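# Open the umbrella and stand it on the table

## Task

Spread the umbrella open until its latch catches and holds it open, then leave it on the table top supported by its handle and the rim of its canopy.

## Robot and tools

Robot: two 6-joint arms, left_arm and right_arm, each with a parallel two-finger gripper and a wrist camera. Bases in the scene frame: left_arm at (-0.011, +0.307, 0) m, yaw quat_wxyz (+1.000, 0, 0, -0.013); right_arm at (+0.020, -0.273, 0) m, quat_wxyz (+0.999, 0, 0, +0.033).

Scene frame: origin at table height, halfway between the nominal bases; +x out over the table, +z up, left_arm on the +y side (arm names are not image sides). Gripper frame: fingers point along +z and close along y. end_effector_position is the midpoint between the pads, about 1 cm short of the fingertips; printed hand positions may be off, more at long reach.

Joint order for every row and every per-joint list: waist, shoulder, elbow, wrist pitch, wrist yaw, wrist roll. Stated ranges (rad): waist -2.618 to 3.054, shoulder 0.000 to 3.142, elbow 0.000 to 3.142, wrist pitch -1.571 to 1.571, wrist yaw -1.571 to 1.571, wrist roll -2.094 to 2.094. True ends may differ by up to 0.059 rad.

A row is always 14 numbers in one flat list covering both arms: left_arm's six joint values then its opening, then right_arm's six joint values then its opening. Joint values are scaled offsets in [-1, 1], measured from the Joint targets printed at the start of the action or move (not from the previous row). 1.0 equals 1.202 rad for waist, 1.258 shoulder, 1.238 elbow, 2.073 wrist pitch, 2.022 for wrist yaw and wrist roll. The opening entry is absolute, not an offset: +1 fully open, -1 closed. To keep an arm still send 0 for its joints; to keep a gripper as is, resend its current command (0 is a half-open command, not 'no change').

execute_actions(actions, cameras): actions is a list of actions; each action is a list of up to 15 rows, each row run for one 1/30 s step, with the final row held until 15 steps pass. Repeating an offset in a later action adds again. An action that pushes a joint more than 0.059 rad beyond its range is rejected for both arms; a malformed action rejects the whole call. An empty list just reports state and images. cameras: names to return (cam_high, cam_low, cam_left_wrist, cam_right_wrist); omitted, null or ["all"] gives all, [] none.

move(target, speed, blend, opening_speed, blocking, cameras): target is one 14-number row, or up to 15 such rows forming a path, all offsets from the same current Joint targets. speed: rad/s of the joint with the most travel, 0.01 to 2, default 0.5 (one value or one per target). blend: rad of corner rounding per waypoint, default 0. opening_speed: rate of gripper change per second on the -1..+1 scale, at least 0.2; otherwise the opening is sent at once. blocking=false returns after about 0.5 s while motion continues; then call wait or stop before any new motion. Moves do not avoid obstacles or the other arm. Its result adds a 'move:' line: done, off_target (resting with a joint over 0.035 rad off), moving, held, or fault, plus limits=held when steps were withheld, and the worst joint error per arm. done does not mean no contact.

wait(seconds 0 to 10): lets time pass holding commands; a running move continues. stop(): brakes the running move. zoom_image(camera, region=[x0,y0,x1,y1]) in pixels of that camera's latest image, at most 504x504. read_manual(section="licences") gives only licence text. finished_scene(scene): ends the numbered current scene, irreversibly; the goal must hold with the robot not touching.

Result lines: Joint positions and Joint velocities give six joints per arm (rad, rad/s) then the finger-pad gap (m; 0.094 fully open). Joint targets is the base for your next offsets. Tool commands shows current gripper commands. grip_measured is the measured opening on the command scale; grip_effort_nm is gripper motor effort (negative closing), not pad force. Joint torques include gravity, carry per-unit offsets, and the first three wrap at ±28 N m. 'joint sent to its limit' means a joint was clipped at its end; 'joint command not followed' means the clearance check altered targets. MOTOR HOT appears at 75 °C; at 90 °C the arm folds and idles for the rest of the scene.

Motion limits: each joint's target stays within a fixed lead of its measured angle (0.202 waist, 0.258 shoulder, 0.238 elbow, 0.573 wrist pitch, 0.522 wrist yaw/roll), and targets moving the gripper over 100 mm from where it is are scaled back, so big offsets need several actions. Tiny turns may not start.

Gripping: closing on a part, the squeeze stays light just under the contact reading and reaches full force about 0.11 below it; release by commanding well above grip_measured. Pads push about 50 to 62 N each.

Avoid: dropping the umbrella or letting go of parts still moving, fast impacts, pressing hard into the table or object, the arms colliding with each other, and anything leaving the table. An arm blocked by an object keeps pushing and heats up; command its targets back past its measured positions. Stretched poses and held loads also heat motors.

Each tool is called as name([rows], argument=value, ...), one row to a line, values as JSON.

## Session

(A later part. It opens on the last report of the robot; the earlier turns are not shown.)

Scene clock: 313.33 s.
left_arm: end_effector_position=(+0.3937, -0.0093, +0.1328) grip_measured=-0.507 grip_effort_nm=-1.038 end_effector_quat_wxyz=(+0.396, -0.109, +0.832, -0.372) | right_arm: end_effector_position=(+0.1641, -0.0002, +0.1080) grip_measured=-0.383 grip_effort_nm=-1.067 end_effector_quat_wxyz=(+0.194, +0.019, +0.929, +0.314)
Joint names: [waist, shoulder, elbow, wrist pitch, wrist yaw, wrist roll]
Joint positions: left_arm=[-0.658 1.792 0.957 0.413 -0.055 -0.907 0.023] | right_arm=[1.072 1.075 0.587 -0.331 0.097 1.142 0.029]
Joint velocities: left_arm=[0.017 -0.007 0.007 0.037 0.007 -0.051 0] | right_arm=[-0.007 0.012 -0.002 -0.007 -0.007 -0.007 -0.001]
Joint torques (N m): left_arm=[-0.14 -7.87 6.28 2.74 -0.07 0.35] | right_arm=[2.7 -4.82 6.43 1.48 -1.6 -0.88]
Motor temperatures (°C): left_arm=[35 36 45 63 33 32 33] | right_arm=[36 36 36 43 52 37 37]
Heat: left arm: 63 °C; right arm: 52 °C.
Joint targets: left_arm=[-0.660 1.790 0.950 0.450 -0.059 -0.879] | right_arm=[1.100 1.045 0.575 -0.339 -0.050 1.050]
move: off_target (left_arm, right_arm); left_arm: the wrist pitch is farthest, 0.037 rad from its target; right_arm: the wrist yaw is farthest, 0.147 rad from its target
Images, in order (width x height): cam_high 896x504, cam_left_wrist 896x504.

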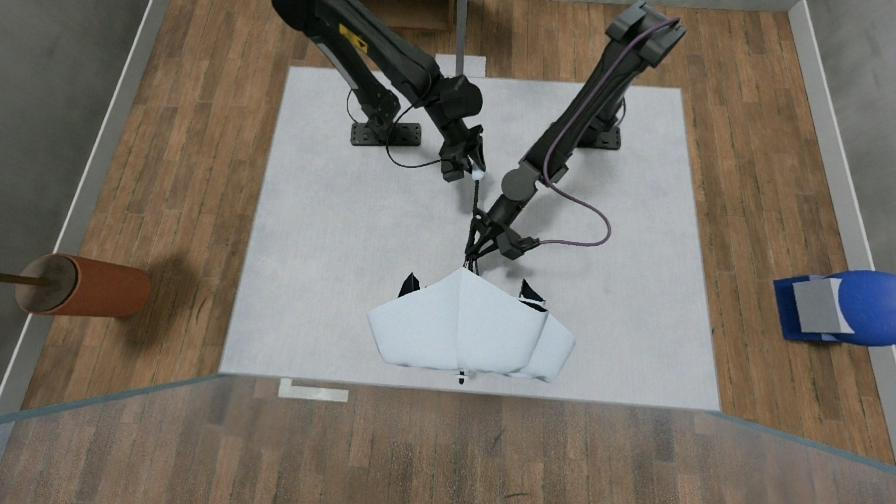

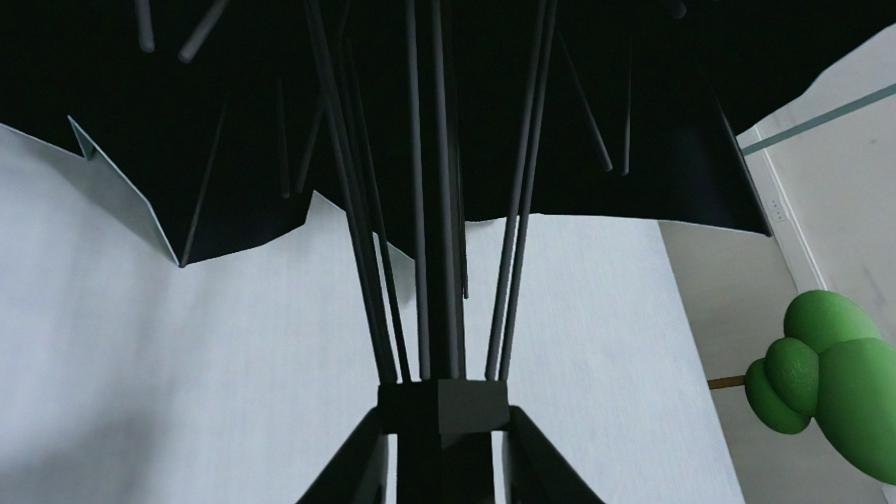

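zoom_image(camera="cam_left_wrist", region=[60, 0, 564, 400])

zoom_image(camera="cam_high", region=[350, 150, 600, 400])

Scaled by 1.000.

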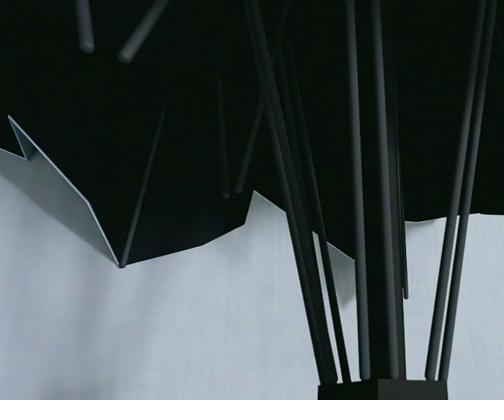

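Scaled by 2.016 from the camera's 896x504 image, which has a finer 1280x720 frame.

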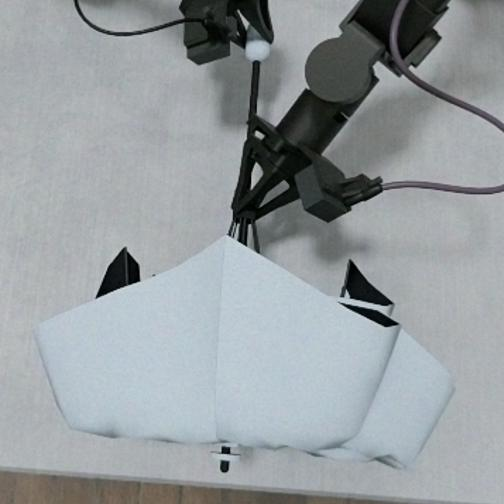

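move([
  [0, -0.0715, 0.0929, -0.0796, 0, 0, -0.65, 0, -0.0246, 0.1373, -0.0854, 0, 0, -0.6],
], speed=0.2, cameras=["cam_low"])

Scene clock: 331.97 s.
left_arm: end_effector_position=(+0.3895, -0.0078, +0.1575) grip_measured=-0.507 grip_effort_nm=-1.033 end_effector_quat_wxyz=(+0.384, -0.116, +0.841, -0.364) | right_arm: end_effector_position=(+0.1578, -0.0033, +0.1381) grip_measured=-0.383 grip_effort_nm=-1.057 end_effector_quat_wxyz=(+0.180, +0.014, +0.933, +0.312)
Joint names: [waist, shoulder, elbow, wrist pitch, wrist yaw, wrist roll]
Joint positions: left_arm=[-0.662 1.725 1.022 0.247 -0.059 -0.925 0.023] | right_arm=[1.072 1.036 0.703 -0.504 0.072 1.141 0.029]
Joint velocities: left_arm=[-0.017 -0.007 -0.012 -0.11 -0.095 -0.037 0.001] | right_arm=[-0.007 -0.017 -0.002 -0.007 0.022 0.007 -0.001]
Joint torques (N m): left_arm=[0.27 -9.31 10.78 2.73 -0.03 0.55] | right_arm=[2.73 -3.9 11.3 1.41 -1.34 -0.89]
Motor temperatures (°C): left_arm=[35 37 43 59 33 32 33] | right_arm=[35 35 36 44 45 37 37]
Heat: left arm: 59 °C; right arm: 45 °C.
Joint targets: left_arm=[-0.660 1.700 1.065 0.285 -0.059 -0.880] | right_arm=[1.100 1.014 0.745 -0.516 -0.050 1.050]
move: off_target (left_arm, right_arm); left_arm: the wrist roll is farthest, 0.046 rad from its target; right_arm: the wrist yaw is farthest, 0.122 rad from its target
Images, in order (width x height): cam_low 896x504.

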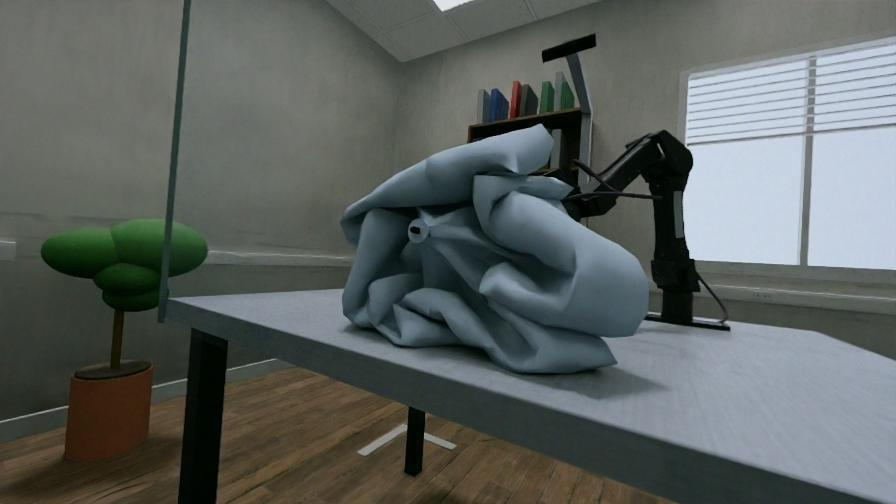

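move([
  [0, -0.0477, 0.1054, -0.0767, 0, 0, -0.65, 0, 0.0135, 0.1535, -0.0781, 0, 0, -0.6],
  [0, -0.0715, 0.2108, -0.1539, 0, 0, -0.65, 0, 0.0366, 0.2932, -0.1491, 0, 0, -0.6],
], speed=0.25, blend=0.05, cameras=["cam_low", "cam_high", "cam_left_wrist", "cam_right_wrist"])

Scene clock: 338.93 s.
left_arm: end_effector_position=(+0.3936, -0.0076, +0.2487) grip_measured=-0.507 grip_effort_nm=-1.038 end_effector_quat_wxyz=(+0.395, -0.117, +0.836, -0.364) | right_arm: end_effector_position=(+0.1541, -0.0041, +0.2259) grip_measured=-0.383 grip_effort_nm=-1.067 end_effector_quat_wxyz=(+0.174, +0.010, +0.933, +0.315)
Joint names: [waist, shoulder, elbow, wrist pitch, wrist yaw, wrist roll]
Joint positions: left_arm=[-0.662 1.635 1.284 -0.089 -0.075 -0.919 0.023] | right_arm=[1.072 1.055 1.063 -0.846 0.055 1.138 0.029]
Joint velocities: left_arm=[0.002 0.012 -0.007 -0.095 0.037 0.022 0] | right_arm=[-0.012 -0.007 -0.012 -0.007 -0.022 0.022 0.001]
Joint torques (N m): left_arm=[0.25 -9.14 11.26 2.92 0.11 0.5] | right_arm=[2.76 -1.76 11.38 1.72 -1.13 -0.85]
Motor temperatures (°C): left_arm=[34 38 44 59 32 32 33] | right_arm=[35 35 37 43 44 37 37]
Heat: left arm: 59 °C; right arm: 44 °C.
Joint targets: left_arm=[-0.660 1.610 1.326 -0.034 -0.059 -0.879] | right_arm=[1.100 1.060 1.108 -0.826 -0.050 1.050]
move: off_target (left_arm, right_arm); left_arm: the wrist pitch is farthest, 0.055 rad from its target; right_arm: the wrist yaw is farthest, 0.105 rad from its target

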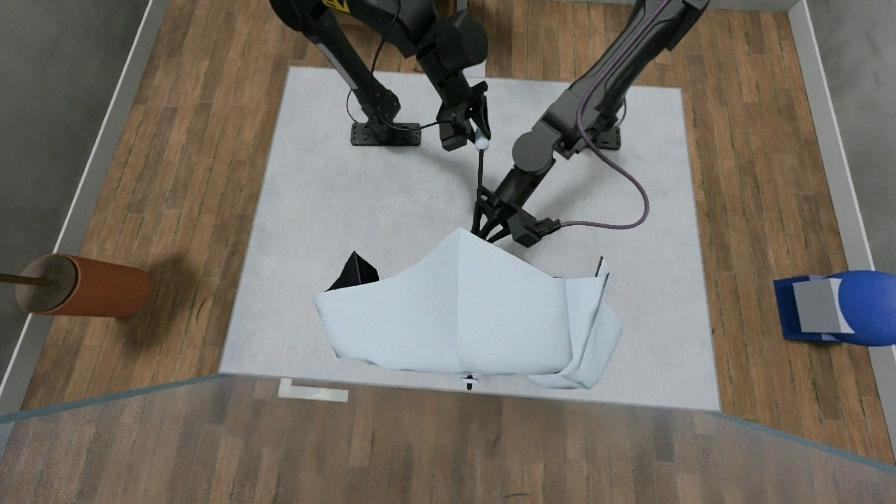

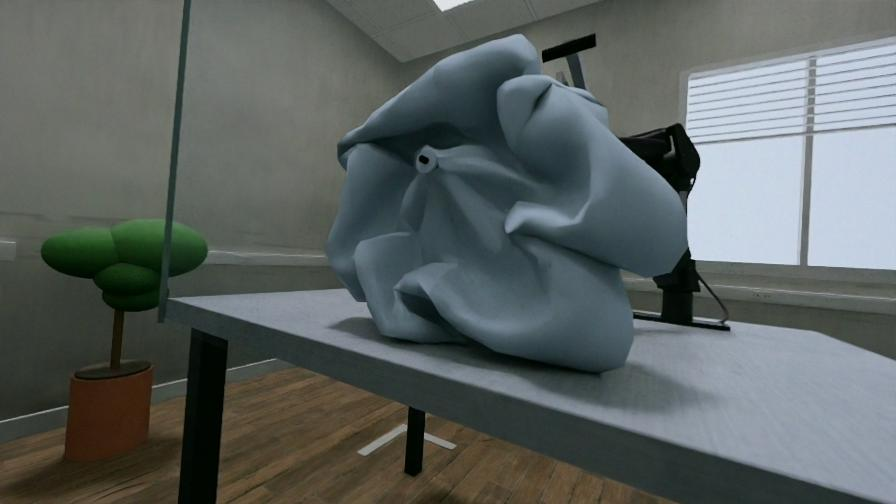

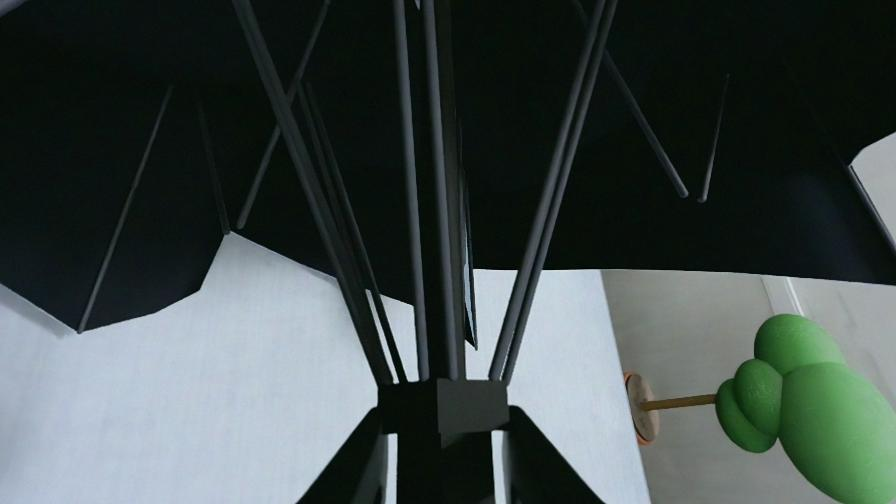

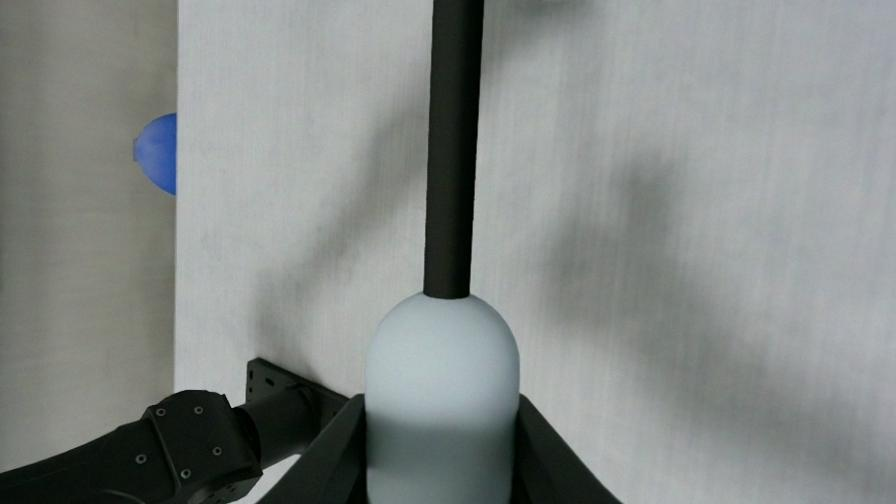

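move([
  [0.0208, 0.0493, 0.0557, 0.0217, -0.0049, 0.0247, -0.65, 0.0166, 0, 0, 0, -0.0742, 0, -0.6],
], speed=0.15, cameras=["cam_low", "cam_high", "cam_left_wrist"])

Scene clock: 348.63 s.
left_arm: end_effector_position=(+0.4005, -0.0110, +0.2687) grip_measured=-0.508 grip_effort_nm=-1.028 end_effector_quat_wxyz=(+0.414, -0.087, +0.830, -0.364) | right_arm: end_effector_position=(+0.1463, +0.0020, +0.2298) grip_measured=-0.383 grip_effort_nm=-1.057 end_effector_quat_wxyz=(+0.155, -0.002, +0.931, +0.330)
Joint names: [waist, shoulder, elbow, wrist pitch, wrist yaw, wrist roll]
Joint positions: left_arm=[-0.653 1.645 1.343 -0.102 -0.058 -0.85 0.023] | right_arm=[1.074 1.055 1.07 -0.839 0.005 1.135 0.029]
Joint velocities: left_arm=[-0.007 -0.002 0.007 -0.066 0.022 0.007 0] | right_arm=[0.017 -0.017 -0.017 0.007 0.007 -0.022 -0.001]
Joint torques (N m): left_arm=[1.63 -5.42 12.14 3.56 -0.13 0.27] | right_arm=[4.49 -1.76 10.73 1.68 -2.29 -0.82]
Motor temperatures (°C): left_arm=[34 38 44 59 32 32 33] | right_arm=[35 35 38 44 43 37 37]
Heat: left arm: 59 °C; right arm: 44 °C.
Joint targets: left_arm=[-0.635 1.672 1.395 0.011 -0.069 -0.829] | right_arm=[1.120 1.060 1.108 -0.825 -0.200 1.050]
move: off_target (left_arm, right_arm); left_arm: the wrist pitch is farthest, 0.113 rad from its target; right_arm: the wrist yaw is farthest, 0.205 rad from its target
Images, in order (width x height): cam_high 896x504, cam_low 896x504, cam_left_wrist 896x504.

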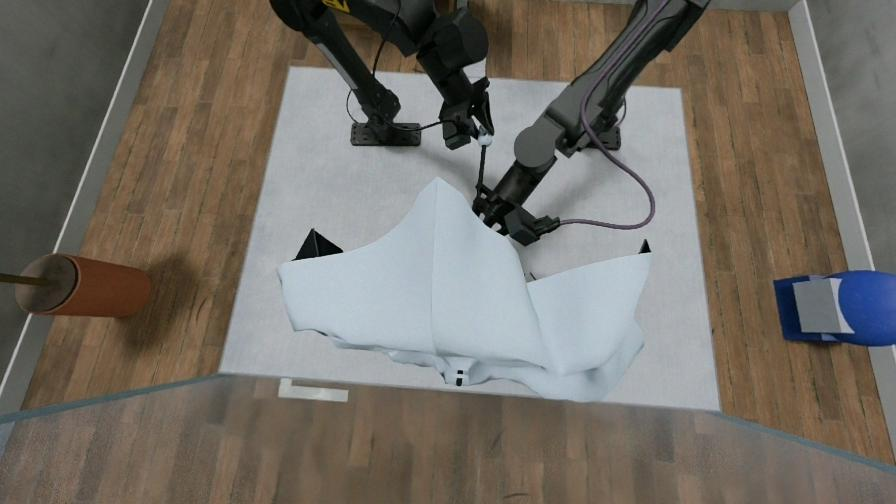

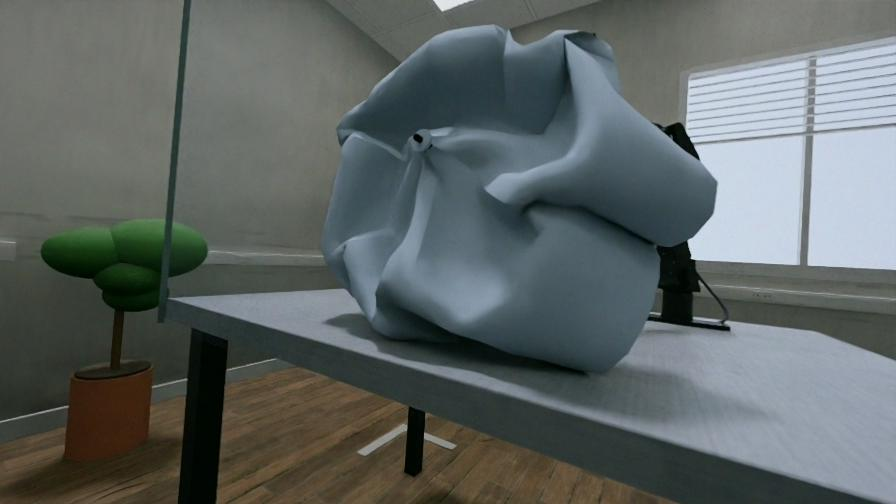

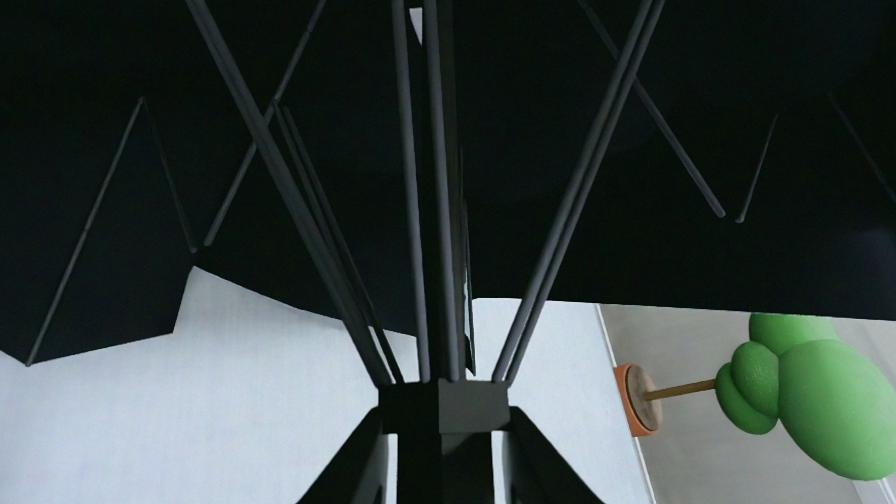

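zoom_image(camera="cam_left_wrist", region=[0, 0, 400, 380])

zoom_image(camera="cam_left_wrist", region=[380, 0, 884, 400])

Scaled by 1.260 from the camera's 896x504 image, which has a finer 1280x720 frame.

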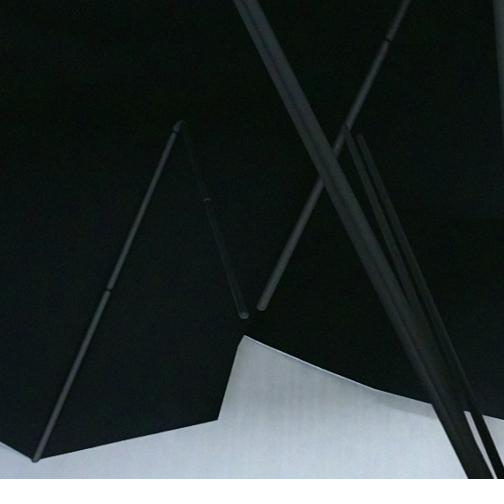

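Scaled by 1.000.

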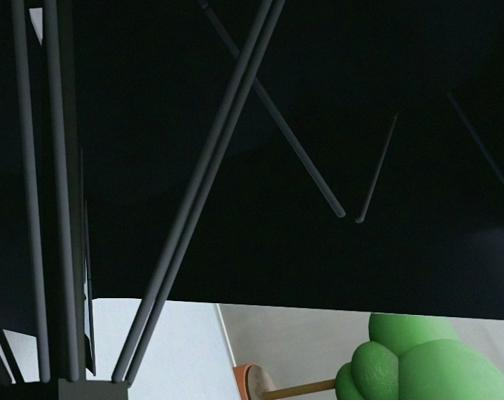

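move([
  [-0.0108, -0.0111, 0.1284, -0.0608, -0.0074, 0.0163, -0.65, 0, 0.0393, 0.1547, -0.0685, 0, 0, -0.6],
  [-0.0275, -0.0048, 0.2625, -0.109, -0.0124, 0.0376, -0.65, 0, 0.0861, 0.304, -0.1293, 0, 0, -0.6],
], speed=0.25, blend=0.05, cameras=["cam_low", "cam_high", "cam_left_wrist", "cam_right_wrist"])

Scene clock: 381.00 s.
left_arm: end_effector_position=(+0.4074, -0.0079, +0.3804) grip_measured=-0.512 grip_effort_nm=-1.033 end_effector_quat_wxyz=(+0.479, -0.069, +0.794, -0.369) | right_arm: end_effector_position=(+0.1251, +0.0109, +0.3060) grip_measured=-0.383 grip_effort_nm=-1.062 end_effector_quat_wxyz=(+0.117, -0.042, +0.929, +0.350)
Joint names: [waist, shoulder, elbow, wrist pitch, wrist yaw, wrist roll]
Joint positions: left_arm=[-0.658 1.652 1.676 -0.299 -0.109 -0.774 0.023] | right_arm=[1.094 1.162 1.446 -1.104 -0.091 1.107 0.029]
Joint velocities: left_arm=[-0.012 0.002 -0.002 0.037 -0.051 0.022 0] | right_arm=[-0.012 0.007 0.002 0.037 0.007 0.007 -0.001]
Joint torques (N m): left_arm=[-0.9 -6.26 11.3 3.32 0.1 0.28] | right_arm=[2.5 -1.91 10.17 1.66 -1.27 -0.54]
Motor temperatures (°C): left_arm=[34 37 48 67 32 32 33] | right_arm=[35 35 37 43 45 37 37]
Heat: left arm: 67 °C; right arm: 45 °C.
Joint targets: left_arm=[-0.668 1.666 1.720 -0.215 -0.094 -0.753] | right_arm=[1.119 1.168 1.485 -1.093 -0.200 1.050]
move: off_target (left_arm, right_arm); left_arm: the wrist pitch is farthest, 0.084 rad from its target; right_arm: the wrist yaw is farthest, 0.109 rad from its target

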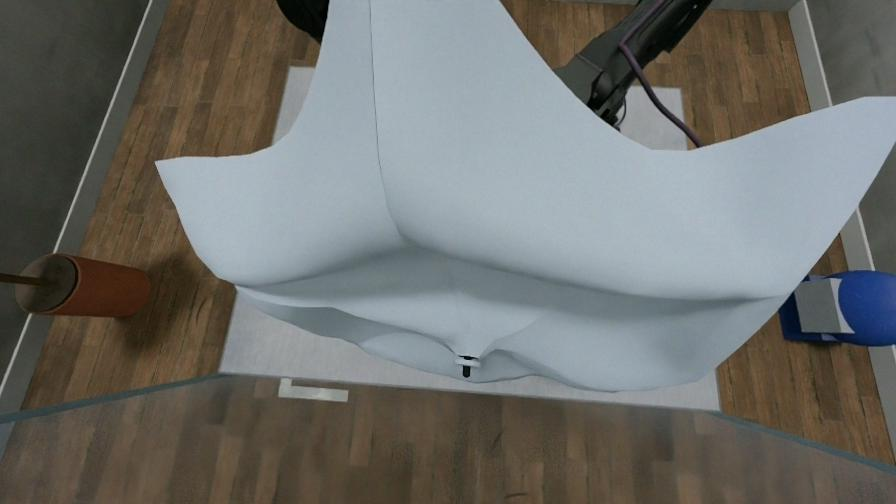

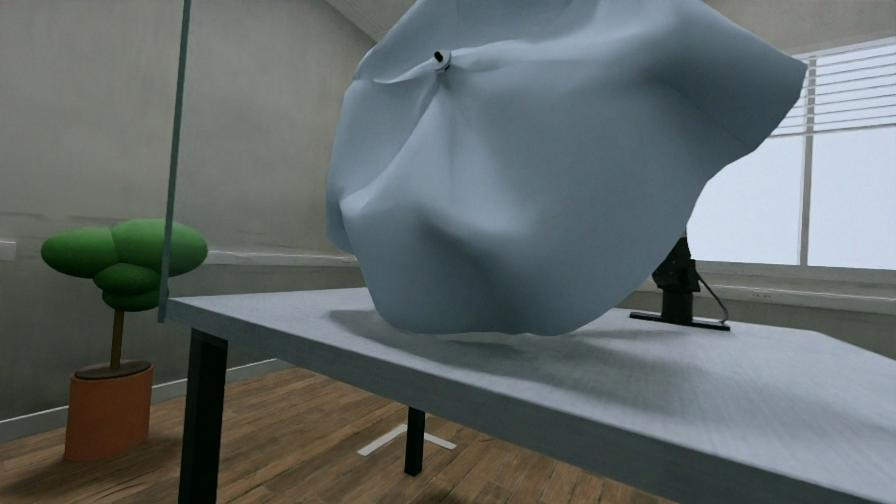

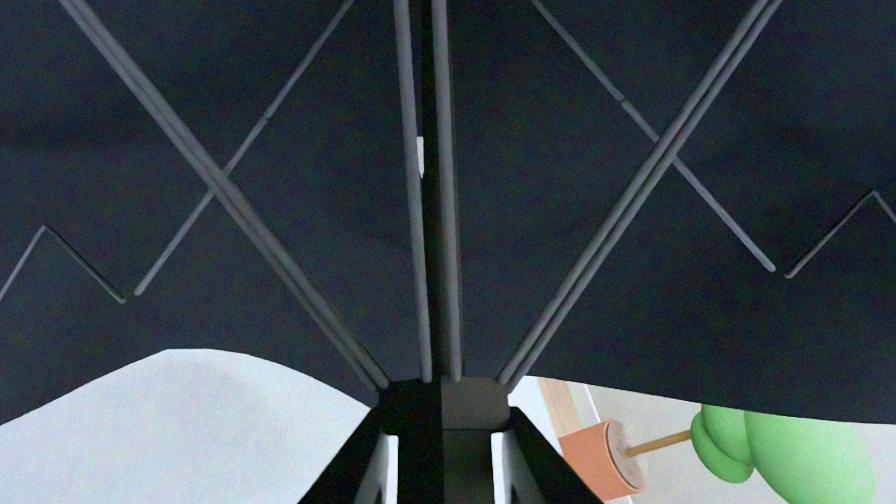

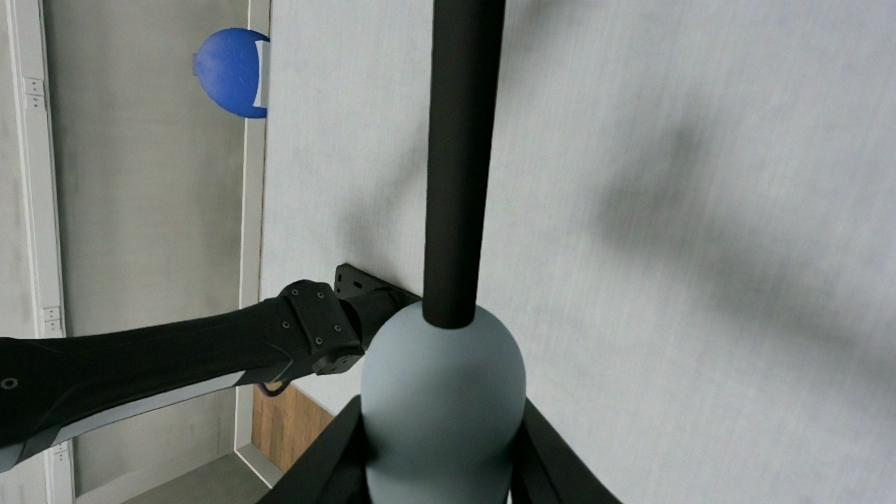

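move([
  [0.0478, 0.1126, 0.1671, -0.0309, 0.0267, 0.0074, -0.65, 0, 0, 0, 0, -0.0247, 0, -0.6],
], speed=0.2, cameras=["cam_low", "cam_left_wrist", "cam_right_wrist"])

Scene clock: 387.80 s.
left_arm: end_effector_position=(+0.4315, -0.0213, +0.4034) grip_measured=-0.512 grip_effort_nm=-1.033 end_effector_quat_wxyz=(+0.483, -0.046, +0.788, -0.378) | right_arm: end_effector_position=(+0.1238, +0.0120, +0.3100) grip_measured=-0.383 grip_effort_nm=-1.067 end_effector_quat_wxyz=(+0.114, -0.042, +0.927, +0.356)
Joint names: [waist, shoulder, elbow, wrist pitch, wrist yaw, wrist roll]
Joint positions: left_arm=[-0.629 1.775 1.89 -0.365 -0.048 -0.734 0.023] | right_arm=[1.094 1.162 1.456 -1.104 -0.1 1.11 0.029]
Joint velocities: left_arm=[-0.002 0.002 0.012 -0.022 -0.051 0.051 0] | right_arm=[0.012 -0.007 -0.002 0.007 -0.081 -0.007 -0.001]
Joint torques (N m): left_arm=[1.66 -5.79 10.62 3.34 0.05 -0.01] | right_arm=[2.54 -1.85 9.28 1.66 -1.73 -0.58]
Motor temperatures (°C): left_arm=[34 37 47 68 32 32 33] | right_arm=[35 35 37 43 44 37 37]
Heat: left arm: 68 °C; right arm: 44 °C.
Joint targets: left_arm=[-0.611 1.808 1.927 -0.279 -0.040 -0.738] | right_arm=[1.119 1.168 1.485 -1.094 -0.250 1.050]
move: off_target (left_arm, right_arm); left_arm: the wrist pitch is farthest, 0.086 rad from its target; right_arm: the wrist yaw is farthest, 0.150 rad from its target
Images, in order (width x height): cam_low 896x504, cam_left_wrist 896x504, cam_right_wrist 896x504.

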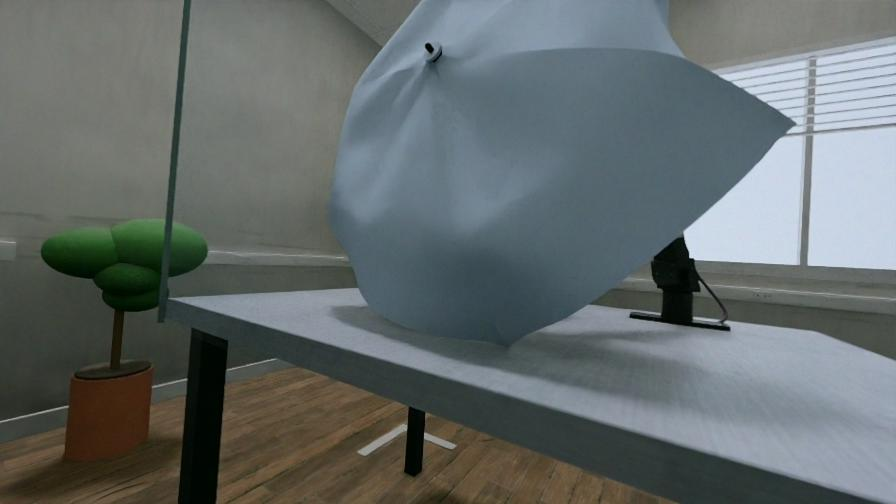

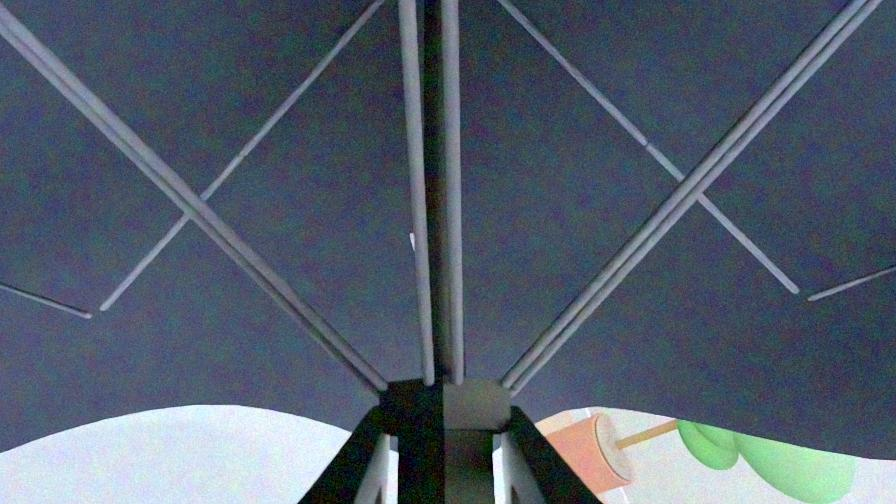

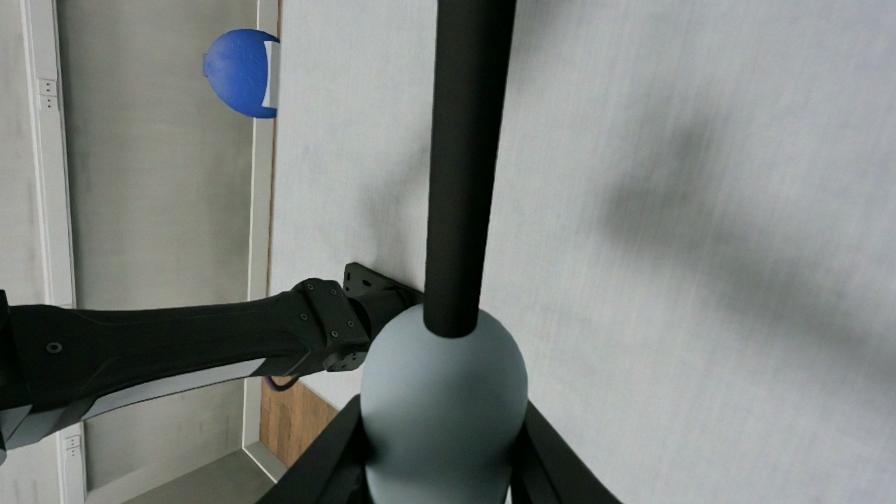

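move([
  [0.0295, 0.0949, 0.1977, -0.0599, 0.0123, 0.0032, -0.65, 0.0166, 0.0238, 0.0691, -0.0268, -0.0198, 0, -0.6],
], speed=0.2, cameras=["cam_low", "cam_high", "cam_left_wrist", "cam_right_wrist"])

Scene clock: 394.80 s.
left_arm: end_effector_position=(+0.4487, -0.0235, +0.4238) grip_measured=-0.513 grip_effort_nm=-1.038 end_effector_quat_wxyz=(+0.479, -0.041, +0.791, -0.378) | right_arm: end_effector_position=(+0.1259, +0.0158, +0.3291) grip_measured=-0.383 grip_effort_nm=-1.057 end_effector_quat_wxyz=(+0.119, -0.036, +0.922, +0.367)
Joint names: [waist, shoulder, elbow, wrist pitch, wrist yaw, wrist roll]
Joint positions: left_arm=[-0.602 1.89 2.137 -0.506 -0.01 -0.723 0.023] | right_arm=[1.094 1.191 1.54 -1.133 -0.097 1.122 0.029]
Joint velocities: left_arm=[-0.007 -0.002 -0.012 -0.154 -0.066 0.022 0] | right_arm=[-0.002 -0.002 -0.017 0.007 -0.051 0.051 -0.001]
Joint torques (N m): left_arm=[2.35 -6.11 10.1 3.52 -0.07 -0.07] | right_arm=[4.52 -1.89 9.28 1.45 -2.2 -0.69]
Motor temperatures (°C): left_arm=[34 37 46 69 32 32 33] | right_arm=[35 35 37 43 44 36 37]
Heat: left arm: 69 °C; right arm: 44 °C.
Joint targets: left_arm=[-0.575 1.927 2.172 -0.403 -0.015 -0.732] | right_arm=[1.139 1.198 1.570 -1.149 -0.290 1.050]
move: off_target (left_arm, right_arm); left_arm: the wrist pitch is farthest, 0.102 rad from its target; right_arm: the wrist yaw is farthest, 0.193 rad from its target

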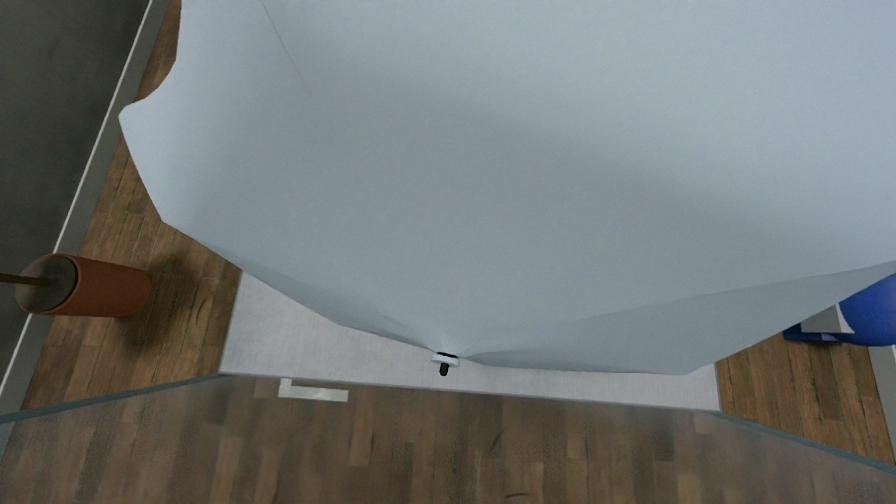

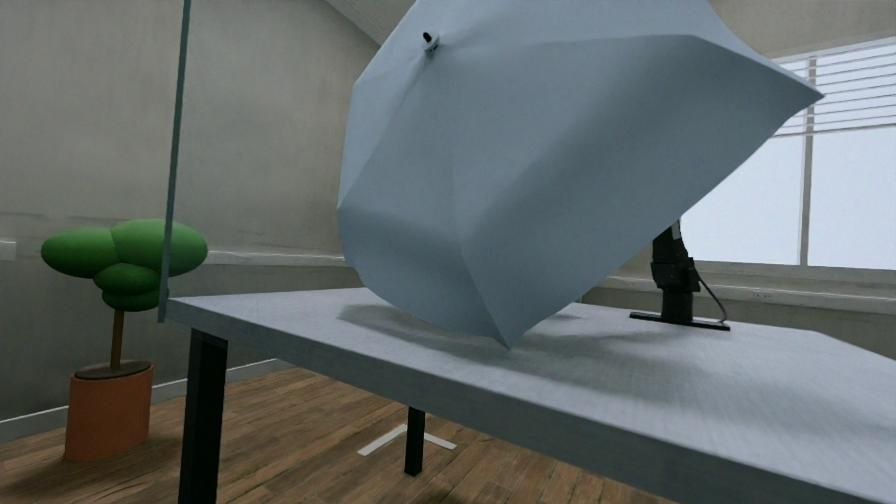

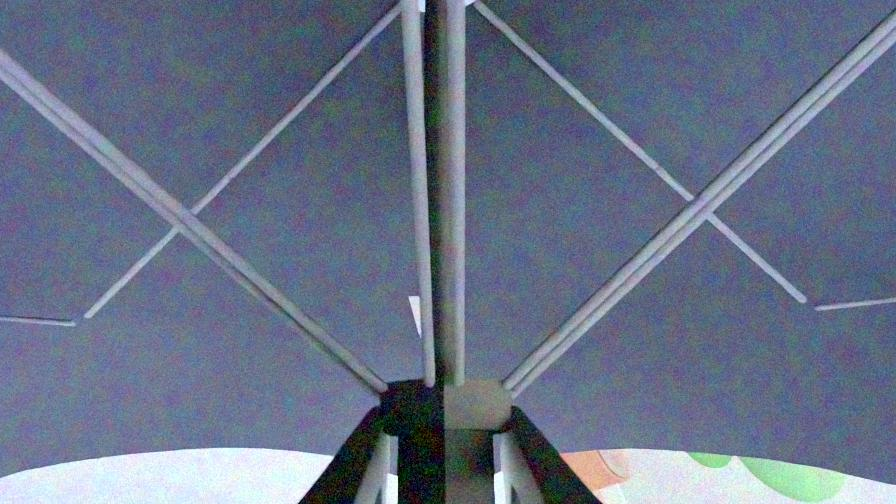

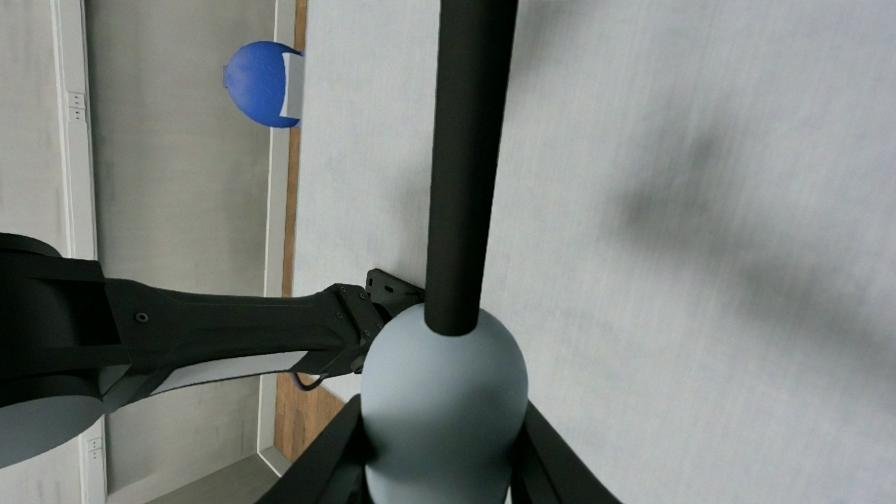

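move([
  [0.0275, 0.069, 0.117, -0.0177, 0.0079, 0.0025, -0.65, 0.0166, 0, 0, 0, -0.0396, 0, -0.6],
], speed=0.15, cameras=["cam_low", "cam_left_wrist"])

Scene clock: 401.33 s.
left_arm: end_effector_position=(+0.4583, -0.0270, +0.4311) grip_measured=-0.513 grip_effort_nm=-1.033 end_effector_quat_wxyz=(+0.472, -0.033, +0.793, -0.384) | right_arm: end_effector_position=(+0.1266, +0.0174, +0.3326) grip_measured=-0.383 grip_effort_nm=-1.048 end_effector_quat_wxyz=(+0.121, -0.034, +0.919, +0.373)
Joint names: [waist, shoulder, elbow, wrist pitch, wrist yaw, wrist roll]
Joint positions: left_arm=[-0.584 1.967 2.284 -0.58 0.031 -0.716 0.023] | right_arm=[1.094 1.191 1.545 -1.124 -0.097 1.127 0.029]
Joint velocities: left_arm=[0.007 0.002 -0.012 0.007 0.007 0.007 0.001] | right_arm=[0.002 -0.002 -0.002 0.037 -0.007 -0.066 0]
Joint torques (N m): left_arm=[3.69 -5.86 9.58 3.92 -0.31 -0.09] | right_arm=[6.53 -1.92 8.8 1.37 -3.1 -0.75]
Motor temperatures (°C): left_arm=[34 36 46 70 32 32 34] | right_arm=[35 35 37 43 45 36 37]
Heat: left arm: 70 °C; right arm: 45 °C.
Joint targets: left_arm=[-0.542 2.014 2.316 -0.440 0.000 -0.727] | right_arm=[1.159 1.198 1.570 -1.149 -0.370 1.050]
move: off_target (left_arm, right_arm); left_arm: the wrist pitch is farthest, 0.141 rad from its target; right_arm: the wrist yaw is farthest, 0.273 rad from its target
Images, in order (width x height): cam_low 896x504, cam_left_wrist 896x504.

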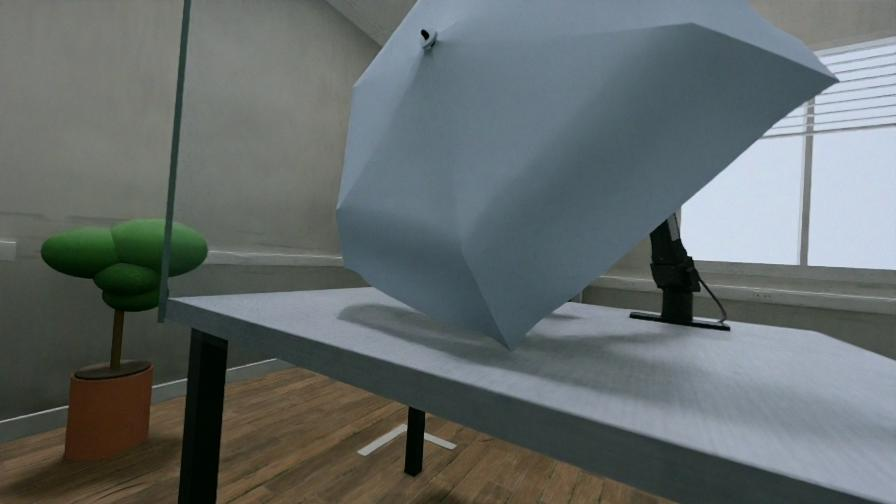

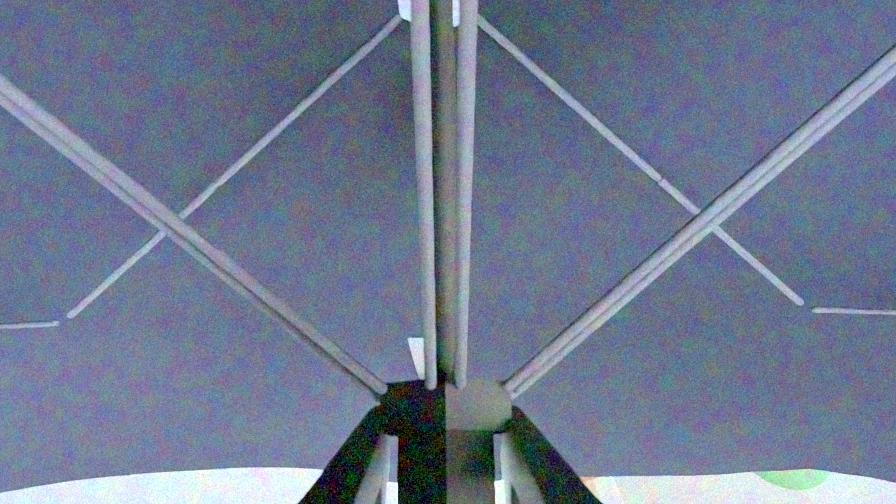

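zoom_image(camera="cam_left_wrist", region=[340, 280, 540, 500])

Scaled by 2.291 from the camera's 896x504 image, which has a finer 1280x720 frame.

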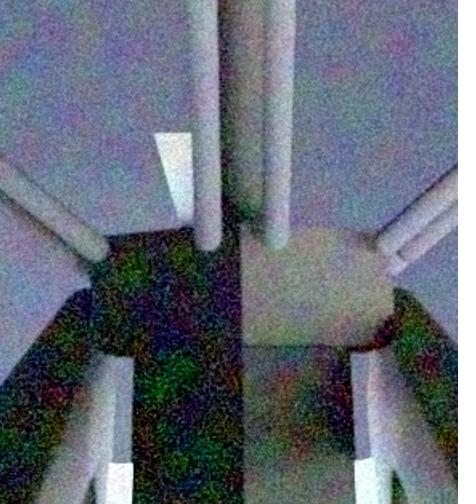

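move([
  [-0.0366, -0.1542, -0.231, 0.1013, -0.0282, 0.0307, -0.65, 0.1156, -0.1033, -0.2019, 0.0724, 0.089, 0.0312, -0.6],
], speed=0.2, cameras=["cam_low", "cam_left_wrist", "cam_right_wrist"])

Scene clock: 462.23 s.
left_arm: end_effector_position=(+0.4401, -0.0234, +0.4287) grip_measured=-0.513 grip_effort_nm=-1.028 end_effector_quat_wxyz=(+0.500, -0.019, +0.779, -0.379) | right_arm: end_effector_position=(+0.1110, +0.0176, +0.3088) grip_measured=-0.383 grip_effort_nm=-1.062 end_effector_quat_wxyz=(+0.160, -0.044, +0.910, +0.380)
Joint names: [waist, shoulder, elbow, wrist pitch, wrist yaw, wrist roll]
Joint positions: left_arm=[-0.612 1.832 2.035 -0.419 -0.013 -0.676 0.023] | right_arm=[1.233 1.086 1.346 -0.982 0.059 1.175 0.029]
Joint velocities: left_arm=[0.022 0.002 0.002 -0.007 0.022 -0.037 0.001] | right_arm=[0.012 -0.002 -0.017 -0.051 0.022 0.022 0.001]
Joint torques (N m): left_arm=[2.26 -9.35 6.91 4.44 -0.43 0.15] | right_arm=[6.53 -3.36 4.75 1.51 -2.76 -0.58]
Motor temperatures (°C): left_arm=[35 36 47 77 32 32 34] | right_arm=[36 34 38 43 54 37 38]
Heat: left arm: 77 °C; right arm: 54 °C. Fold the left arm in close to its base, or ease its load, before you think long.
Joint targets: left_arm=[-0.586 1.820 2.031 -0.230 -0.057 -0.665] | right_arm=[1.298 1.068 1.320 -0.999 -0.190 1.113]
MOTOR HOT: the wrist pitch of the left arm reports 77 °C; the controller's stop level is 90 °C. To cool a motor, set the load down, stop pushing, or move to a pose that needs little force.
move: off_target (left_arm, right_arm); left_arm: the wrist pitch is farthest, 0.189 rad from its target; right_arm: the wrist yaw is farthest, 0.249 rad from its target
Images, in order (width x height): cam_low 896x504, cam_left_wrist 896x504, cam_right_wrist 896x504.

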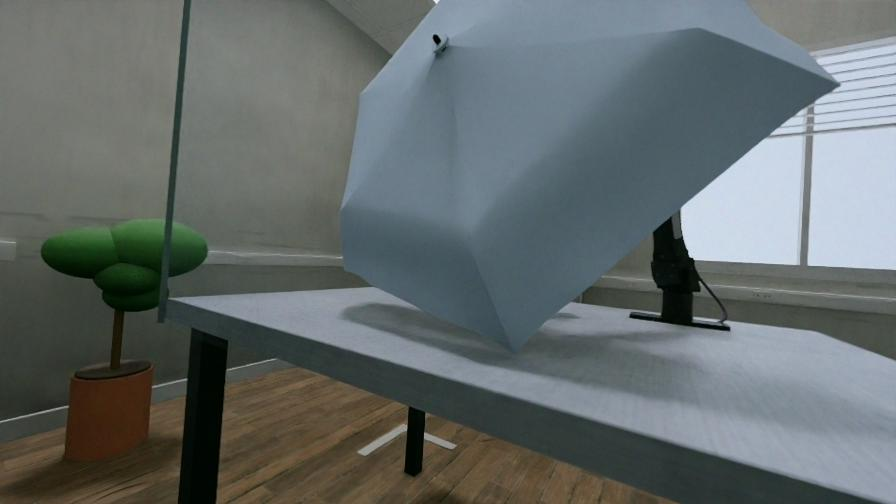

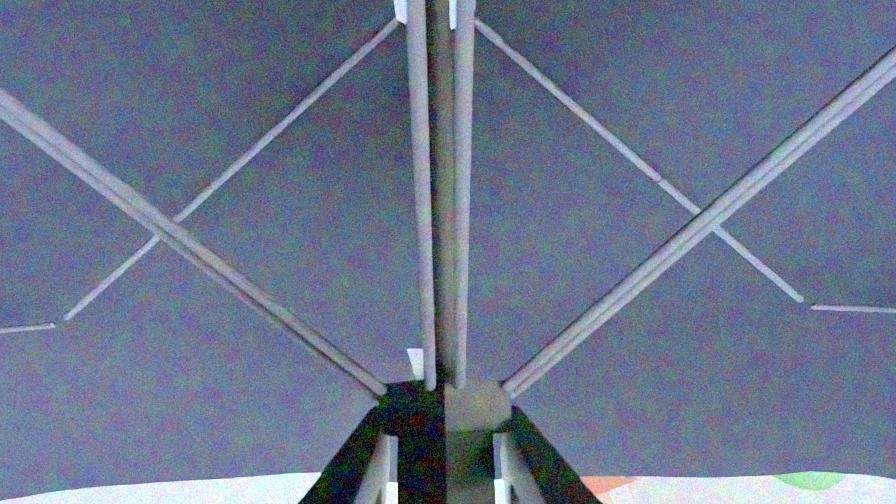

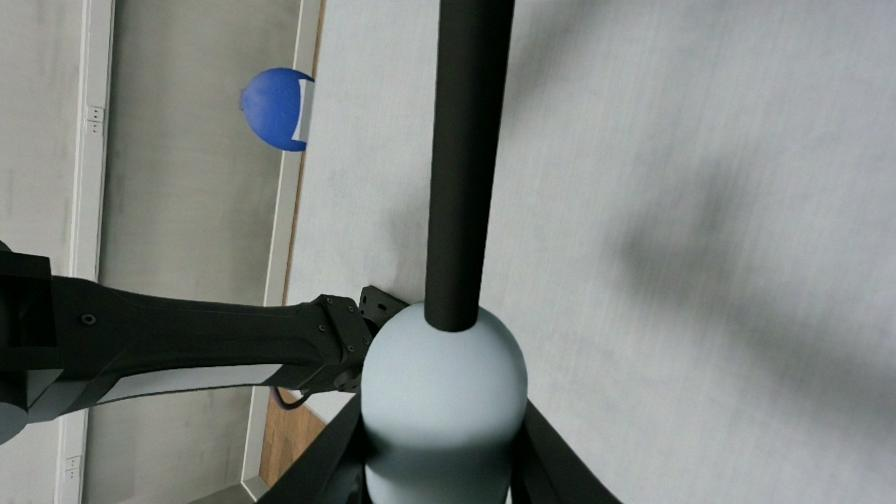

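move(target=[-0.0216, 0.0095, 0.003, -0.091, 0.0218, -0.005, -0.65, 0, 0, 0, 0, 0.119, 0, -0.6], speed=0.3, cameras=[])

Scene clock: 480.20 s.
left_arm: end_effector_position=(+0.4388, -0.0237, +0.4248) grip_measured=-0.513 grip_effort_nm=-1.043 end_effector_quat_wxyz=(+0.496, -0.019, +0.784, -0.374) | right_arm: end_effector_position=(+0.1138, +0.0162, +0.3069) grip_measured=-0.383 grip_effort_nm=-1.067 end_effector_quat_wxyz=(+0.180, -0.037, +0.911, +0.370)
Joint names: [waist, shoulder, elbow, wrist pitch, wrist yaw, wrist roll]
Joint positions: left_arm=[-0.616 1.832 2.035 -0.435 -0.019 -0.675 0.023] | right_arm=[1.263 1.086 1.339 -0.982 0.128 1.19 0.029]
Joint velocities: left_arm=[0.002 -0.007 0.007 -0.066 0.022 0.007 -0.001] | right_arm=[0.002 0.022 0.007 0.051 0.007 -0.037 -0.001]
Joint torques (N m): left_arm=[0.32 -8.43 7.2 2.61 0.05 0.05] | right_arm=[3.55 -3.36 5.33 1.49 -0.82 -0.75]
Motor temperatures (°C): left_arm=[34 37 45 81 32 32 34] | right_arm=[36 34 37 43 53 37 38]
Heat: left arm: 81 °C; right arm: 53 °C. Fold the left arm in close to its base, or ease its load, before you think long.
Joint targets: left_arm=[-0.612 1.832 2.034 -0.419 -0.013 -0.675] | right_arm=[1.298 1.068 1.320 -0.999 0.051 1.113]
MOTOR HOT: still on. The wrist pitch of the left arm reports 81 °C.
move: off_target (right_arm); right_arm: the wrist yaw is farthest, 0.078 rad from its target
No camera images: "cameras" was empty.


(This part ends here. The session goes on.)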